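# Move the wooden block from bench onto cart floor

## Task

Pick the wooden block up from the bench and lay it flat on the cart's floor at the handle end, next to the profiles. The drop flap must remain open, and anything already in place must stay that way. At the end both hands hold nothing and are away from the cart, the robot has released the block and backed off, stands upright without tilt or falling, and touches nothing.

## Robot and tools

ROBOT. A Rainbow Robotics RB-Y1: a two-wheel differential base with two rear casters, a folding torso (leg with ankle, knee, hip, then chest yaw), a head camera and two 7-joint arms, each with a parallel gripper and a wrist camera in a case that sticks out sideways. The base is 0.58 m wide, reaches 0.10 m ahead of the wheel axle and 0.57 m behind; spinning in place it sweeps a 0.58 m radius. It cannot move sideways.

FRAMES. Base frame: origin on the floor midway between the drive wheels, x forward, y left, z up, metres. left_hand and right_hand in the results are the point between that hand's finger pads, in the base frame; fingers point along the hand's -z, close along its x. chest is reported in the base frame too. base_odometry is the base frame at scene start, built only from wheel turns (slips show as travel or false turns); heading in rad, positive left.

move. One action per call, plus optional "cameras" (list of head_camera, left_wrist_camera, right_wrist_camera, or all; [] for none) and "blocking" (default true waits until everything rests; false returns in about 0.5 s while motion continues). An action is base and/or joints (optionally with min_time_s or contact_limits), or target alone or with min_time_s, or contact_limits alone. A move with no action just reports state and images.
- base: one object {"x_m_s", "turn_rad_s", "for_s"}, a velocity command, not a position. x_m_s is forward speed in m/s (0.005 to 0.4 in magnitude, or 0; negative reverses); turn_rad_s is left-positive yaw rate (0.02 to 1.509 in magnitude, or 0); for_s is duration in s, 0.1 to 5, rounded to 1/30 s. Omitted speeds are 0. Acceleration is 0.4 m/s² (turns 0.5 rad/s²), so the base coasts up to 1 s (turn 3.1 s) after for_s. If |x_m_s| + 0.27×|turn_rad_s| exceeds 0.4 both are scaled down. Distance is roughly speed × for_s.
- joints: a dict of absolute joint targets by name, radians (grippers in metres of pad opening). Ranges: torso_squat_rad 0 to 1.2 (bigger lowers chest), torso_shift_rad -0.3 to 0.6 (hips forward), torso_pitch_rad -0.2 to 1.4 (bow forward), torso_yaw_rad -1.5 to 1.5 (left positive; raise both arms out 0.2 rad or more first). Arm joints per side: shoulder_pitch ±2.356 (negative swings forward/up), shoulder_roll left 0 to 3.141 / right -3.141 to 0 (outward), shoulder_yaw ±2.094, elbow -2.617 to 0.01 (negative bends), forearm_roll ±3.141, wrist_pitch -1.57 to 1.919, hand_roll ±2.705, gripper_m 0 to 0.1. head_pan_rad ±0.523, head_tilt_rad -0.35 to 1.57 (positive looks down). Combined torso limits: squat+shift <= 1.52; squat-shift+pitch <= 1.57; shift+0.5 pitch-0.4 squat <= 0.7; shift+0.3 pitch-0.5 squat <= 0.39; breaking one leaves torso joints off_target.
- target: one hand's absolute pose, {"side": "left"|"right", "x", "y", "z" in metres in the base frame (-3 to 3), "quat_wxyz" as the hand lines print it}. It is solved to arm joints and moves along an arc; split long moves into short steps. It is refused while another move runs. Status: reached (within 10 mm and 2 degrees), short (with the error), or refused (with reason).
- min_time_s: 0.1 to 8 s, the slowest allowed duration for arm, head and torso motions.
- contact_limits: {"left_gripper_m", "right_gripper_m"} gripper current in mA, 200 to 672.5, persists until changed; starts at 672.5. Grip force scales with (limit - 100).
To grip, command an opening at least 0.005 m under the object's width; off_target or done then both mean holding.

wait: {"seconds": 0 to 10, "cameras"}; no new command, returns state and images, ends early once motions rest. wait(0) shows an unblocked move under "earlier move".
stop: brakes all running motions and returns when at rest.
zoom_image: {"camera", "region": [x0, y0, x1, y1]} pixels of that camera's latest image, top-left origin, at most 504×504. Head image 896x504, wrist images 644x364.
read_manual: licence texts only.
finished_scene: {"scene": number}; ends the scene irreversibly, so only call it when the goal holds.

RESULTS. move: done, or the worst status. Joint statuses: done, moving, off_target (resting away from target, may still push), stopped, not_followed (arm command withheld by the arm-collision check; see cause:), time_out, contact_stop (torso only), limit_stop_at_<name> (self-collision guard or a built-in limit), torque_fault, limit_stop_at_motor_heat. A contact_stop or time_out stops the whole torso or arm group. An unplanned stop, or a refusal, cancels the rest of that reply's calls. on_its_own lists what happened uncommanded. lidar_m: 12 distances in 30 degree sectors counter-clockwise from straight ahead (4th left, 7th behind, 10th right), at 0.23 m height; "-" means nothing. motor_effort: wheel motor percent, peak in brackets; a rest value over about 30 suggests pushing on something. wheel_motors_off 1 means the wheels were cut for 2 s after stalling. Joint torques, External joint torques, Wrist force/torque and Motor temperatures give load cues; all have offsets.

AVOID. The base keeps driving into furniture and can tip the robot if the body catches an edge. Do not let the arms strike or squeeze each other (including fingers and camera cases); keep about 0.5 rad of outward shoulder roll when both reach forward. Contact torque at a joint's load limit (shoulders 65.8, elbow 33.8, wrist joints 23.5 N m) causes a 10 s freeze. Holding loads or stretched arms heats motors; at 80 °C the arm brakes. Keep heavy or far-forward loads modest to avoid tipping, and avoid abrupt stops while driving forward. Do not drop the block, release it while moving, slam or shove things. Objects may get a small random nudge.

Each tool is called after ">>>" as name(argument=value, ...) on one line, values as JSON.

## Session

>>> move(joints={"head_tilt_rad":0.6,"head_pan_rad":0.5})

>>> move(joints={"head_tilt_rad":0.8,"head_pan_rad":0}, cameras=["head_camera"])

>>> move(joints={"head_tilt_rad":0.6,"head_pan_rad":-0.5}, cameras=["head_camera"])

Scene clock: 1.00 s.
Joint torques (N m): left_arm=[-1.56 -0.76 0.68 -0.48 -0.13 -0.55 -0.13] | right_arm=[-3.64 -0.59 -0.78 -1.41 0.04 -0.56 0]
External joint torques (N m): left_arm=[-0.18 -0.9 0.67 0.08 -0.14 -0.13 -0.12] | right_arm=[-0.04 0.53 -0.73 0.22 -0.02 0.03 -0.02]
Motor temperatures (°C): left_arm=[30 28 32 36 34 33 38] | right_arm=[34 30 32 30 35 36 34]
Wrist force (N): left_arm=[-0.1 1.3 -7.8] | right_arm=[-2.6 0.9 -4.7]
Wrist torque (N m): left_arm=[-0.30 0.15 0.11] | right_arm=[-0.08 -0.10 -0.10]
Wrist force, peak (N): left_arm=[0.1 1.6 -7.9] | right_arm=[-2.9 0.8 -5.4]
move: done
base_odometry: x=+0.000 y=+0.000 heading=+0.000
lidar_m: 0.74 1.04 1.57 4.56 1.51 1.06 1.01 1.09 1.44 3.61 1.10 0.79
base_status: not commanded
joint_positions: torso_squat_rad=+0.350 torso_shift_rad=+0.000 torso_pitch_rad=+0.000 torso_yaw_rad=+0.000 left_shoulder_pitch_rad=+0.037 left_shoulder_roll_rad=+0.004 left_shoulder_yaw_rad=-0.043 left_elbow_rad=-0.196 left_forearm_roll_rad=-0.014 left_wrist_pitch_rad=+0.002 left_hand_roll_rad=+0.027 left_gripper_m=+0.099 right_shoulder_pitch_rad=-0.040 right_shoulder_roll_rad=-0.021 right_shoulder_yaw_rad=-0.018 right_elbow_rad=-0.235 right_forearm_roll_rad=+0.049 right_wrist_pitch_rad=-0.014 right_hand_roll_rad=+0.035 right_gripper_m=+0.099 head_pan_rad=+0.500 head_tilt_rad=+0.600
joint_status: all done
wheel_motors_off: 0
motor_effort: left_wheel=+0(1) right_wheel=+0(2)
chest: x=-0.2280 y=+0.0001 z=+1.2475 quat_wxyz=(+1.000, +0.000, +0.000, +0.000) (m; base frame)
left_hand: x=-0.1598 y=+0.2200 z=+0.5653 quat_wxyz=(+0.997, +0.000, -0.079, -0.009) (m; base frame)
right_hand: x=-0.0823 y=-0.2360 z=+0.5770 quat_wxyz=(+0.989, -0.016, -0.142, +0.041) (m; base frame)
pictures: head_camera, left_wrist_camera, right_wrist_camera
camera_calibration:
head_camera: T_world_to_cam=[[0.480762, -0.876288, -0.0314125, 0.143715], [-0.465904, -0.224934, -0.855767, 1.19443], [0.742833, 0.426055, -0.516406, 0.845605], [0, 0, 0, 1]] pos_world=[-0.140746, 0.0343292, 1.46335]
left_wrist_camera: T_world_to_cam=[[0.988724, 0.00955725, 0.149443, 0.0708295], [-0.0605519, -0.88722, 0.457355, -0.0439141], [0.13696, -0.461247, -0.876637, 0.69141], [0, 0, 0, 1]] pos_world=[-0.167385, 0.279272, 0.615616]
right_wrist_camera: T_world_to_cam=[[-0.945892, -0.11441, -0.303643, 0.0691098], [-0.245093, 0.865166, 0.437513, -0.0414065], [0.212646, 0.488261, -0.846394, 0.69334], [0, 0, 0, 1]] pos_world=[-0.0922137, -0.2948, 0.62594]

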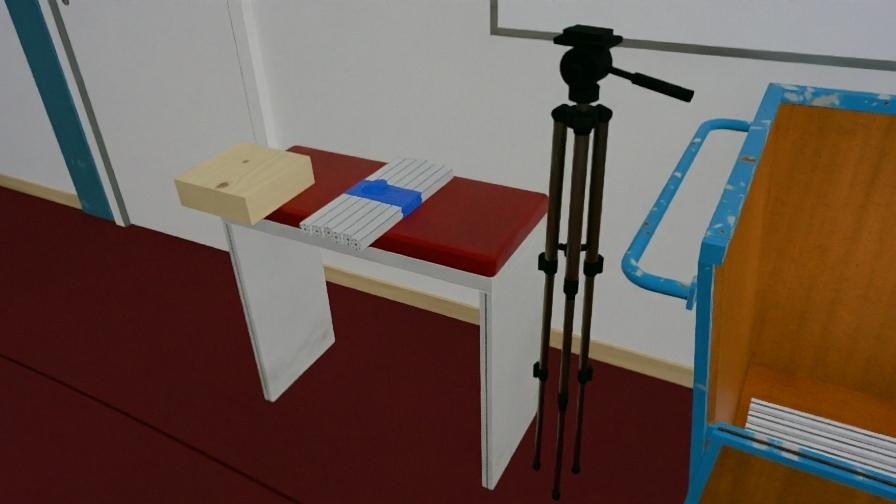

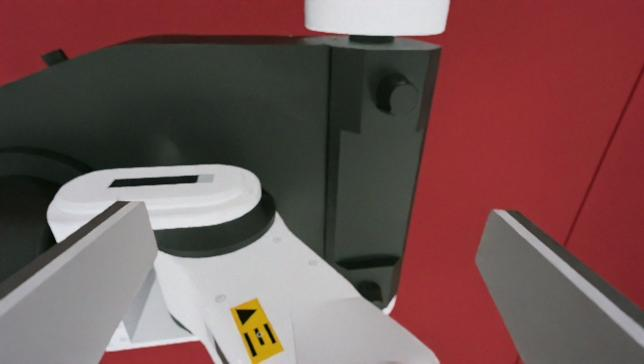

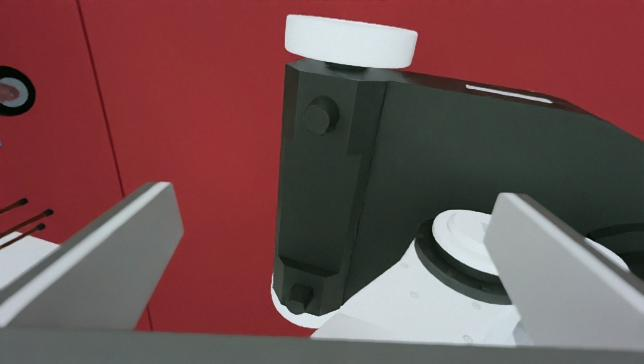

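Scene clock: 2.00 s.
Joint torques (N m): left_arm=[-1.64 -0.97 0.92 -0.58 -0.05 -0.7 -0.06] | right_arm=[-3.38 -0.49 -0.73 -1.49 -0.09 -0.58 -0.03]
External joint torques (N m): left_arm=[-0.26 -1.12 0.91 -0.03 -0.05 -0.28 -0.05] | right_arm=[0.22 0.63 -0.69 0.15 -0.15 0.01 -0.05]
Motor temperatures (°C): left_arm=[30 28 32 36 34 33 38] | right_arm=[34 30 32 30 35 36 34]
Wrist force (N): left_arm=[0.0 1.1 -7.6] | right_arm=[-2.7 1.0 -4.6]
Wrist torque (N m): left_arm=[-0.30 0.17 0.11] | right_arm=[-0.10 -0.12 -0.10]
Wrist force, peak (N): left_arm=[-0.7 1.3 -8.3] | right_arm=[-2.9 1.1 -5.3]
move: done
base_odometry: x=+0.000 y=+0.000 heading=+0.000
lidar_m: 0.73 1.03 1.56 4.57 1.51 1.07 1.02 1.08 1.44 3.62 1.08 0.79
base_status: not commanded
joint_positions: torso_squat_rad=+0.350 torso_shift_rad=+0.000 torso_pitch_rad=+0.000 torso_yaw_rad=+0.000 left_shoulder_pitch_rad=+0.037 left_shoulder_roll_rad=+0.004 left_shoulder_yaw_rad=-0.043 left_elbow_rad=-0.196 left_forearm_roll_rad=-0.014 left_wrist_pitch_rad=+0.002 left_hand_roll_rad=+0.027 left_gripper_m=+0.099 right_shoulder_pitch_rad=-0.040 right_shoulder_roll_rad=-0.021 right_shoulder_yaw_rad=-0.018 right_elbow_rad=-0.235 right_forearm_roll_rad=+0.049 right_wrist_pitch_rad=-0.014 right_hand_roll_rad=+0.035 right_gripper_m=+0.099 head_pan_rad=+0.000 head_tilt_rad=+0.800
joint_status: all done
wheel_motors_off: 0
motor_effort: left_wheel=+0(1) right_wheel=-1(2)
chest: x=-0.2280 y=+0.0001 z=+1.2475 quat_wxyz=(+1.000, +0.000, +0.000, +0.000) (m; base frame)
left_hand: x=-0.1598 y=+0.2200 z=+0.5653 quat_wxyz=(+0.997, +0.000, -0.079, -0.009) (m; base frame)
right_hand: x=-0.0823 y=-0.2360 z=+0.5770 quat_wxyz=(+0.989, -0.016, -0.142, +0.041) (m; base frame)
pictures: head_camera
camera_calibration:
head_camera: T_world_to_cam=[[-0.00443635, -0.999504, -0.0311766, 0.0434261], [-0.676342, 0.0259634, -0.73613, 0.977865], [0.736575, 0.0178203, -0.676122, 1.07557], [0, 0, 0, 1]] pos_world=[-0.130674, -0.00115112, 1.44841]

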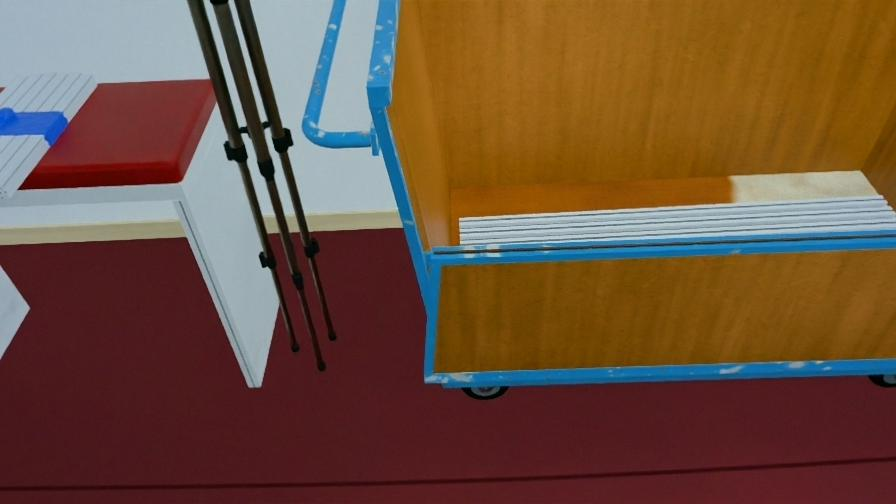

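Scene clock: 3.00 s.
Joint torques (N m): left_arm=[-1.94 -0.63 0.83 -0.39 -0.06 -0.65 -0.03] | right_arm=[-3.51 -0.52 -0.78 -1.54 -0.02 -0.58 0.02]
External joint torques (N m): left_arm=[-0.56 -0.78 0.82 0.16 -0.06 -0.23 -0.02] | right_arm=[0.09 0.6 -0.74 0.09 -0.08 0.02 0]
Motor temperatures (°C): left_arm=[30 28 32 36 34 33 38] | right_arm=[34 30 32 30 35 36 34]
Wrist force (N): left_arm=[-0.6 1.8 -7.9] | right_arm=[-2.8 0.9 -4.8]
Wrist torque (N m): left_arm=[-0.38 0.07 0.06] | right_arm=[-0.08 -0.13 -0.12]
Wrist force, peak (N): left_arm=[0.3 1.8 -8.1] | right_arm=[-2.9 1.1 -5.5]
move: done
base_odometry: x=+0.000 y=+0.000 heading=+0.000
lidar_m: 0.74 1.04 1.57 4.56 1.51 1.09 1.02 1.08 1.43 3.60 1.10 0.78
base_status: not commanded
joint_positions: torso_squat_rad=+0.350 torso_shift_rad=+0.000 torso_pitch_rad=+0.000 torso_yaw_rad=+0.000 left_shoulder_pitch_rad=+0.037 left_shoulder_roll_rad=+0.004 left_shoulder_yaw_rad=-0.043 left_elbow_rad=-0.196 left_forearm_roll_rad=-0.014 left_wrist_pitch_rad=+0.002 left_hand_roll_rad=+0.027 left_gripper_m=+0.099 right_shoulder_pitch_rad=-0.040 right_shoulder_roll_rad=-0.021 right_shoulder_yaw_rad=-0.018 right_elbow_rad=-0.235 right_forearm_roll_rad=+0.049 right_wrist_pitch_rad=-0.014 right_hand_roll_rad=+0.035 right_gripper_m=+0.099 head_pan_rad=-0.500 head_tilt_rad=+0.600
joint_status: all done
wheel_motors_off: 0
motor_effort: left_wheel=+0(1) right_wheel=-1(1)
chest: x=-0.2280 y=+0.0001 z=+1.2475 quat_wxyz=(+1.000, +0.000, +0.000, +0.000) (m; base frame)
left_hand: x=-0.1598 y=+0.2200 z=+0.5653 quat_wxyz=(+0.997, +0.000, -0.079, -0.009) (m; base frame)
right_hand: x=-0.0823 y=-0.2360 z=+0.5770 quat_wxyz=(+0.989, -0.016, -0.142, +0.041) (m; base frame)
pictures: head_camera
camera_calibration:
head_camera: T_world_to_cam=[[-0.477517, -0.87806, -0.0314197, -0.053747], [-0.440952, 0.270428, -0.855821, 1.19955], [0.75996, -0.394815, -0.516316, 0.849156], [0, 0, 0, 1]] pos_world=[-0.142045, -0.0363253, 1.46335]

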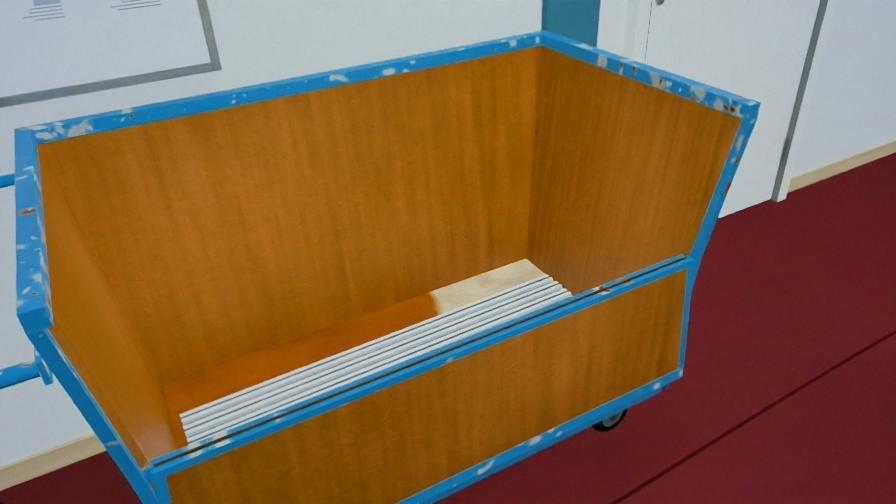

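>>> move(joints={"head_tilt_rad":0.75,"head_pan_rad":0.0,"torso_squat_rad":0.02}, cameras=["head_camera"])

>>> move(joints={"head_tilt_rad":0.85,"head_pan_rad":0.2,"torso_pitch_rad":0.7}, cameras=["head_camera"])

>>> move(joints={"head_tilt_rad":0.4,"head_pan_rad":0.523}, cameras=["head_camera"])

>>> move(joints={"head_tilt_rad":0.3,"head_pan_rad":-0.3}, cameras=["head_camera"])

Scene clock: 29.77 s.
Joint torques (N m): left_arm=[-1.77 -0.73 0.6 -0.47 -0.1 -0.55 -0.03] | right_arm=[-3.5 -0.15 -0.65 -1.5 -0.16 -0.49 -0.05]
External joint torques (N m): left_arm=[-0.39 -0.88 0.59 0.08 -0.1 -0.13 -0.02] | right_arm=[0.1 0.97 -0.61 0.13 -0.22 0.1 -0.06]
Motor temperatures (°C): left_arm=[30 28 32 35 34 33 37] | right_arm=[34 30 32 30 35 36 34]
Wrist force (N): left_arm=[-0.1 1.6 -8.1] | right_arm=[-2.8 1.1 -4.5]
Wrist torque (N m): left_arm=[-0.33 0.17 0.07] | right_arm=[-0.11 -0.13 -0.10]
Wrist force, peak (N): left_arm=[0.2 1.5 -8.5] | right_arm=[-2.6 1.6 -5.5]
move: done
base_odometry: x=+0.000 y=+0.000 heading=+0.000
lidar_m: 0.74 1.04 1.56 4.58 1.51 1.08 1.03 1.08 1.43 3.61 1.09 0.79
base_status: not commanded
joint_positions: torso_squat_rad=+0.020 torso_shift_rad=+0.000 torso_pitch_rad=+0.000 torso_yaw_rad=+0.000 left_shoulder_pitch_rad=+0.037 left_shoulder_roll_rad=+0.004 left_shoulder_yaw_rad=-0.043 left_elbow_rad=-0.196 left_forearm_roll_rad=-0.014 left_wrist_pitch_rad=+0.002 left_hand_roll_rad=+0.027 left_gripper_m=+0.099 right_shoulder_pitch_rad=-0.040 right_shoulder_roll_rad=-0.021 right_shoulder_yaw_rad=-0.018 right_elbow_rad=-0.235 right_forearm_roll_rad=+0.049 right_wrist_pitch_rad=-0.014 right_hand_roll_rad=+0.035 right_gripper_m=+0.099 head_pan_rad=+0.000 head_tilt_rad=+0.750
joint_status: all done
wheel_motors_off: 0
motor_effort: left_wheel=+0(1) right_wheel=+1(3)
chest: x=-0.2279 y=+0.0001 z=+1.2898 quat_wxyz=(+1.000, +0.000, +0.000, +0.000) (m; base frame)
left_hand: x=-0.1598 y=+0.2200 z=+0.6076 quat_wxyz=(+0.997, +0.000, -0.079, -0.009) (m; base frame)
right_hand: x=-0.0824 y=-0.2360 z=+0.6193 quat_wxyz=(+0.989, -0.016, -0.142, +0.041) (m; base frame)
pictures: head_camera
camera_calibration:
head_camera: T_world_to_cam=[[-0.00287676, -0.999504, -0.0313571, 0.0453369], [-0.638848, 0.025961, -0.768895, 1.06563], [0.769328, 0.0178205, -0.638606, 1.05501], [0, 0, 0, 1]] pos_world=[-0.130744, -0.00115113, 1.49451]

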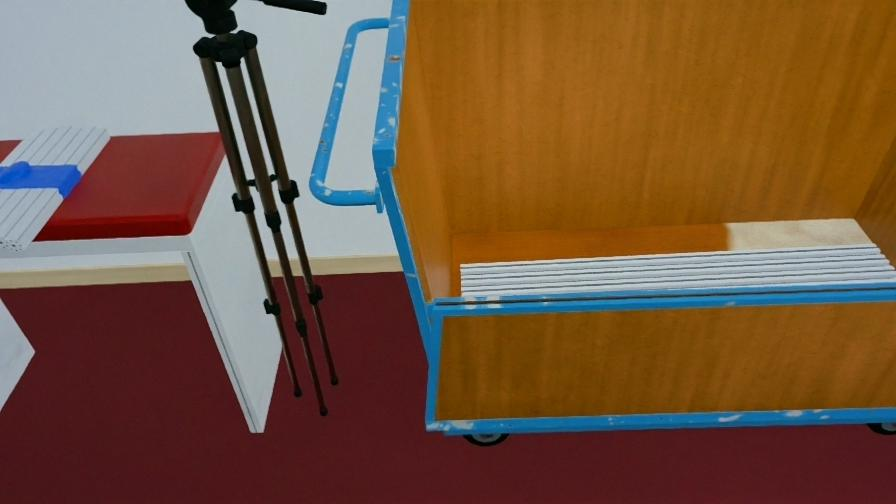

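Scene clock: 32.90 s.
Joint torques (N m): left_arm=[15.38 -0.57 0.71 6.47 -0.06 0.81 0.02] | right_arm=[15.29 0 -0.73 5.98 -0.18 0.78 -0.07]
External joint torques (N m): left_arm=[-1.21 -0.92 0.66 -0.07 -0.05 -0.12 -0.01] | right_arm=[0.66 0.63 -0.4 0.69 -0.08 0.06 -0.05]
Motor temperatures (°C): left_arm=[30 28 32 36 34 33 37] | right_arm=[34 30 32 30 35 36 34]
Wrist force (N): left_arm=[3.8 1.9 -6.7] | right_arm=[1.1 0.8 -4.5]
Wrist torque (N m): left_arm=[-0.36 0.36 0.05] | right_arm=[-0.06 0.11 -0.08]
Wrist force, peak (N): left_arm=[2.0 1.1 -8.6] | right_arm=[-0.9 1.4 -5.6]
move: done
base_odometry: x=+0.000 y=+0.000 heading=+0.000
lidar_m: 0.74 1.02 1.55 4.56 1.50 1.09 1.01 1.09 1.45 3.60 1.10 0.78
base_status: not commanded
joint_positions: torso_squat_rad=+0.020 torso_shift_rad=+0.000 torso_pitch_rad=+0.700 torso_yaw_rad=+0.000 left_shoulder_pitch_rad=+0.037 left_shoulder_roll_rad=+0.004 left_shoulder_yaw_rad=-0.043 left_elbow_rad=-0.196 left_forearm_roll_rad=-0.014 left_wrist_pitch_rad=+0.002 left_hand_roll_rad=+0.027 left_gripper_m=+0.099 right_shoulder_pitch_rad=-0.040 right_shoulder_roll_rad=-0.021 right_shoulder_yaw_rad=-0.018 right_elbow_rad=-0.235 right_forearm_roll_rad=+0.049 right_wrist_pitch_rad=-0.014 right_hand_roll_rad=+0.035 right_gripper_m=+0.099 head_pan_rad=+0.200 head_tilt_rad=+0.850
joint_status: all done
wheel_motors_off: 0
motor_effort: left_wheel=+0(2) right_wheel=+0(2)
chest: x=-0.0287 y=+0.0001 z=+1.2170 quat_wxyz=(+0.939, +0.000, +0.343, +0.000) (m; base frame)
left_hand: x=-0.4160 y=+0.2200 z=+0.6513 quat_wxyz=(+0.964, -0.003, +0.267, -0.008) (m; base frame)
right_hand: x=-0.3492 y=-0.2360 z=+0.6104 quat_wxyz=(+0.978, -0.001, +0.205, +0.044) (m; base frame)
pictures: head_camera
camera_calibration:
head_camera: T_world_to_cam=[[0.127369, -0.980785, -0.147775, 0.184646], [-0.989747, -0.115971, -0.0833749, 0.280502], [0.0646353, 0.156879, -0.9855, 1.27376], [0, 0, 0, 1]] pos_world=[0.171778, 0.0138006, 1.30597]

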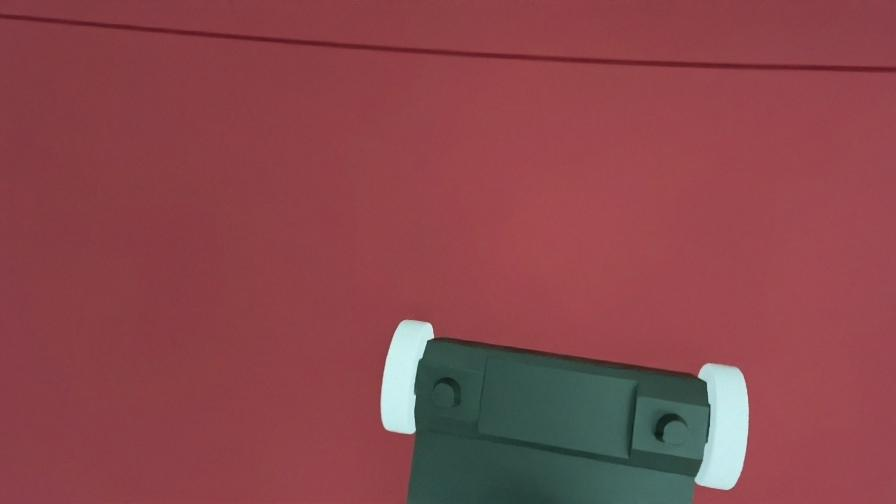

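Scene clock: 33.87 s.
Joint torques (N m): left_arm=[14.95 -0.56 0.87 6.54 -0.08 0.67 0.08] | right_arm=[14.97 -0.21 -1.23 5.92 -0.28 0.78 -0.04]
External joint torques (N m): left_arm=[-1.64 -0.91 0.83 0 -0.07 -0.27 0.05] | right_arm=[0.33 0.43 -0.9 0.63 -0.18 0.06 -0.02]
Motor temperatures (°C): left_arm=[30 28 32 36 34 33 37] | right_arm=[34 30 32 30 35 36 34]
Wrist force (N): left_arm=[4.2 1.2 -6.9] | right_arm=[1.1 0.3 -5.1]
Wrist torque (N m): left_arm=[-0.25 0.35 0.06] | right_arm=[0.01 0.06 -0.08]
Wrist force, peak (N): left_arm=[4.2 1.4 -7.4] | right_arm=[1.4 0.4 -5.3]
move: done
base_odometry: x=+0.000 y=+0.000 heading=+0.000
lidar_m: 0.74 1.02 1.57 4.56 1.51 1.08 1.03 1.09 1.44 3.62 1.10 0.78
base_status: not commanded
joint_positions: torso_squat_rad=+0.020 torso_shift_rad=+0.000 torso_pitch_rad=+0.700 torso_yaw_rad=+0.000 left_shoulder_pitch_rad=+0.037 left_shoulder_roll_rad=+0.004 left_shoulder_yaw_rad=-0.043 left_elbow_rad=-0.196 left_forearm_roll_rad=-0.014 left_wrist_pitch_rad=+0.002 left_hand_roll_rad=+0.027 left_gripper_m=+0.099 right_shoulder_pitch_rad=-0.040 right_shoulder_roll_rad=-0.021 right_shoulder_yaw_rad=-0.018 right_elbow_rad=-0.235 right_forearm_roll_rad=+0.049 right_wrist_pitch_rad=-0.014 right_hand_roll_rad=+0.035 right_gripper_m=+0.099 head_pan_rad=+0.523 head_tilt_rad=+0.400
joint_status: all done
wheel_motors_off: 0
motor_effort: left_wheel=+0(1) right_wheel=-1(2)
chest: x=-0.0287 y=+0.0001 z=+1.2170 quat_wxyz=(+0.939, +0.000, +0.343, +0.000) (m; base frame)
left_hand: x=-0.4160 y=+0.2200 z=+0.6513 quat_wxyz=(+0.964, -0.003, +0.267, -0.008) (m; base frame)
right_hand: x=-0.3492 y=-0.2360 z=+0.6104 quat_wxyz=(+0.978, -0.001, +0.205, +0.044) (m; base frame)
pictures: head_camera
camera_calibration:
head_camera: T_world_to_cam=[[0.367373, -0.86201, -0.34925, 0.429695], [-0.839273, -0.14542, -0.523903, 0.860196], [0.400822, 0.485584, -0.776885, 0.951556], [0, 0, 0, 1]] pos_world=[0.182676, 0.0334309, 1.33998]

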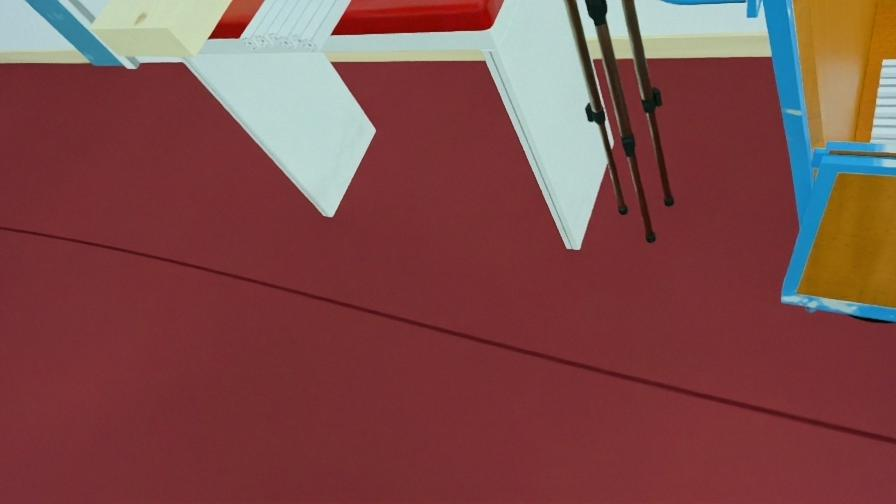

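Scene clock: 35.07 s.
Joint torques (N m): left_arm=[15.36 -0.63 0.85 6.75 -0.02 0.73 -0.06] | right_arm=[14.98 -0.01 -0.84 5.96 -0.35 0.71 -0.06]
External joint torques (N m): left_arm=[-1.23 -0.98 0.81 0.22 -0.01 -0.21 -0.09] | right_arm=[0.34 0.62 -0.52 0.67 -0.25 -0.01 -0.04]
Motor temperatures (°C): left_arm=[30 28 32 36 34 33 37] | right_arm=[34 30 32 30 35 36 34]
Wrist force (N): left_arm=[4.4 0.6 -6.7] | right_arm=[1.7 0.9 -4.6]
Wrist torque (N m): left_arm=[-0.19 0.42 0.08] | right_arm=[-0.08 0.16 -0.07]
Wrist force, peak (N): left_arm=[4.0 1.5 -7.6] | right_arm=[1.7 1.0 -5.1]
move: done
base_odometry: x=+0.000 y=+0.000 heading=+0.000
lidar_m: 0.74 1.02 1.57 4.56 1.53 1.07 1.02 1.07 1.44 3.62 1.09 0.78
base_status: not commanded
joint_positions: torso_squat_rad=+0.020 torso_shift_rad=+0.000 torso_pitch_rad=+0.700 torso_yaw_rad=+0.000 left_shoulder_pitch_rad=+0.037 left_shoulder_roll_rad=+0.004 left_shoulder_yaw_rad=-0.043 left_elbow_rad=-0.196 left_forearm_roll_rad=-0.014 left_wrist_pitch_rad=+0.002 left_hand_roll_rad=+0.027 left_gripper_m=+0.099 right_shoulder_pitch_rad=-0.040 right_shoulder_roll_rad=-0.021 right_shoulder_yaw_rad=-0.018 right_elbow_rad=-0.235 right_forearm_roll_rad=+0.049 right_wrist_pitch_rad=-0.014 right_hand_roll_rad=+0.035 right_gripper_m=+0.099 head_pan_rad=-0.300 head_tilt_rad=+0.300
joint_status: all done
wheel_motors_off: 0
motor_effort: left_wheel=+1(1) right_wheel=+0(1)
chest: x=-0.0287 y=+0.0001 z=+1.2170 quat_wxyz=(+0.939, +0.000, +0.343, +0.000) (m; base frame)
left_hand: x=-0.4160 y=+0.2200 z=+0.6513 quat_wxyz=(+0.964, -0.003, +0.267, -0.008) (m; base frame)
right_hand: x=-0.3492 y=-0.2360 z=+0.6104 quat_wxyz=(+0.978, -0.001, +0.205, +0.044) (m; base frame)
pictures: head_camera
camera_calibration:
head_camera: T_world_to_cam=[[-0.236844, -0.958133, 0.160889, -0.191272], [-0.794999, 0.0959384, -0.598976, 0.956837], [0.558464, -0.269771, -0.784438, 0.943396], [0, 0, 0, 1]] pos_world=[0.188531, -0.0205608, 1.34393]

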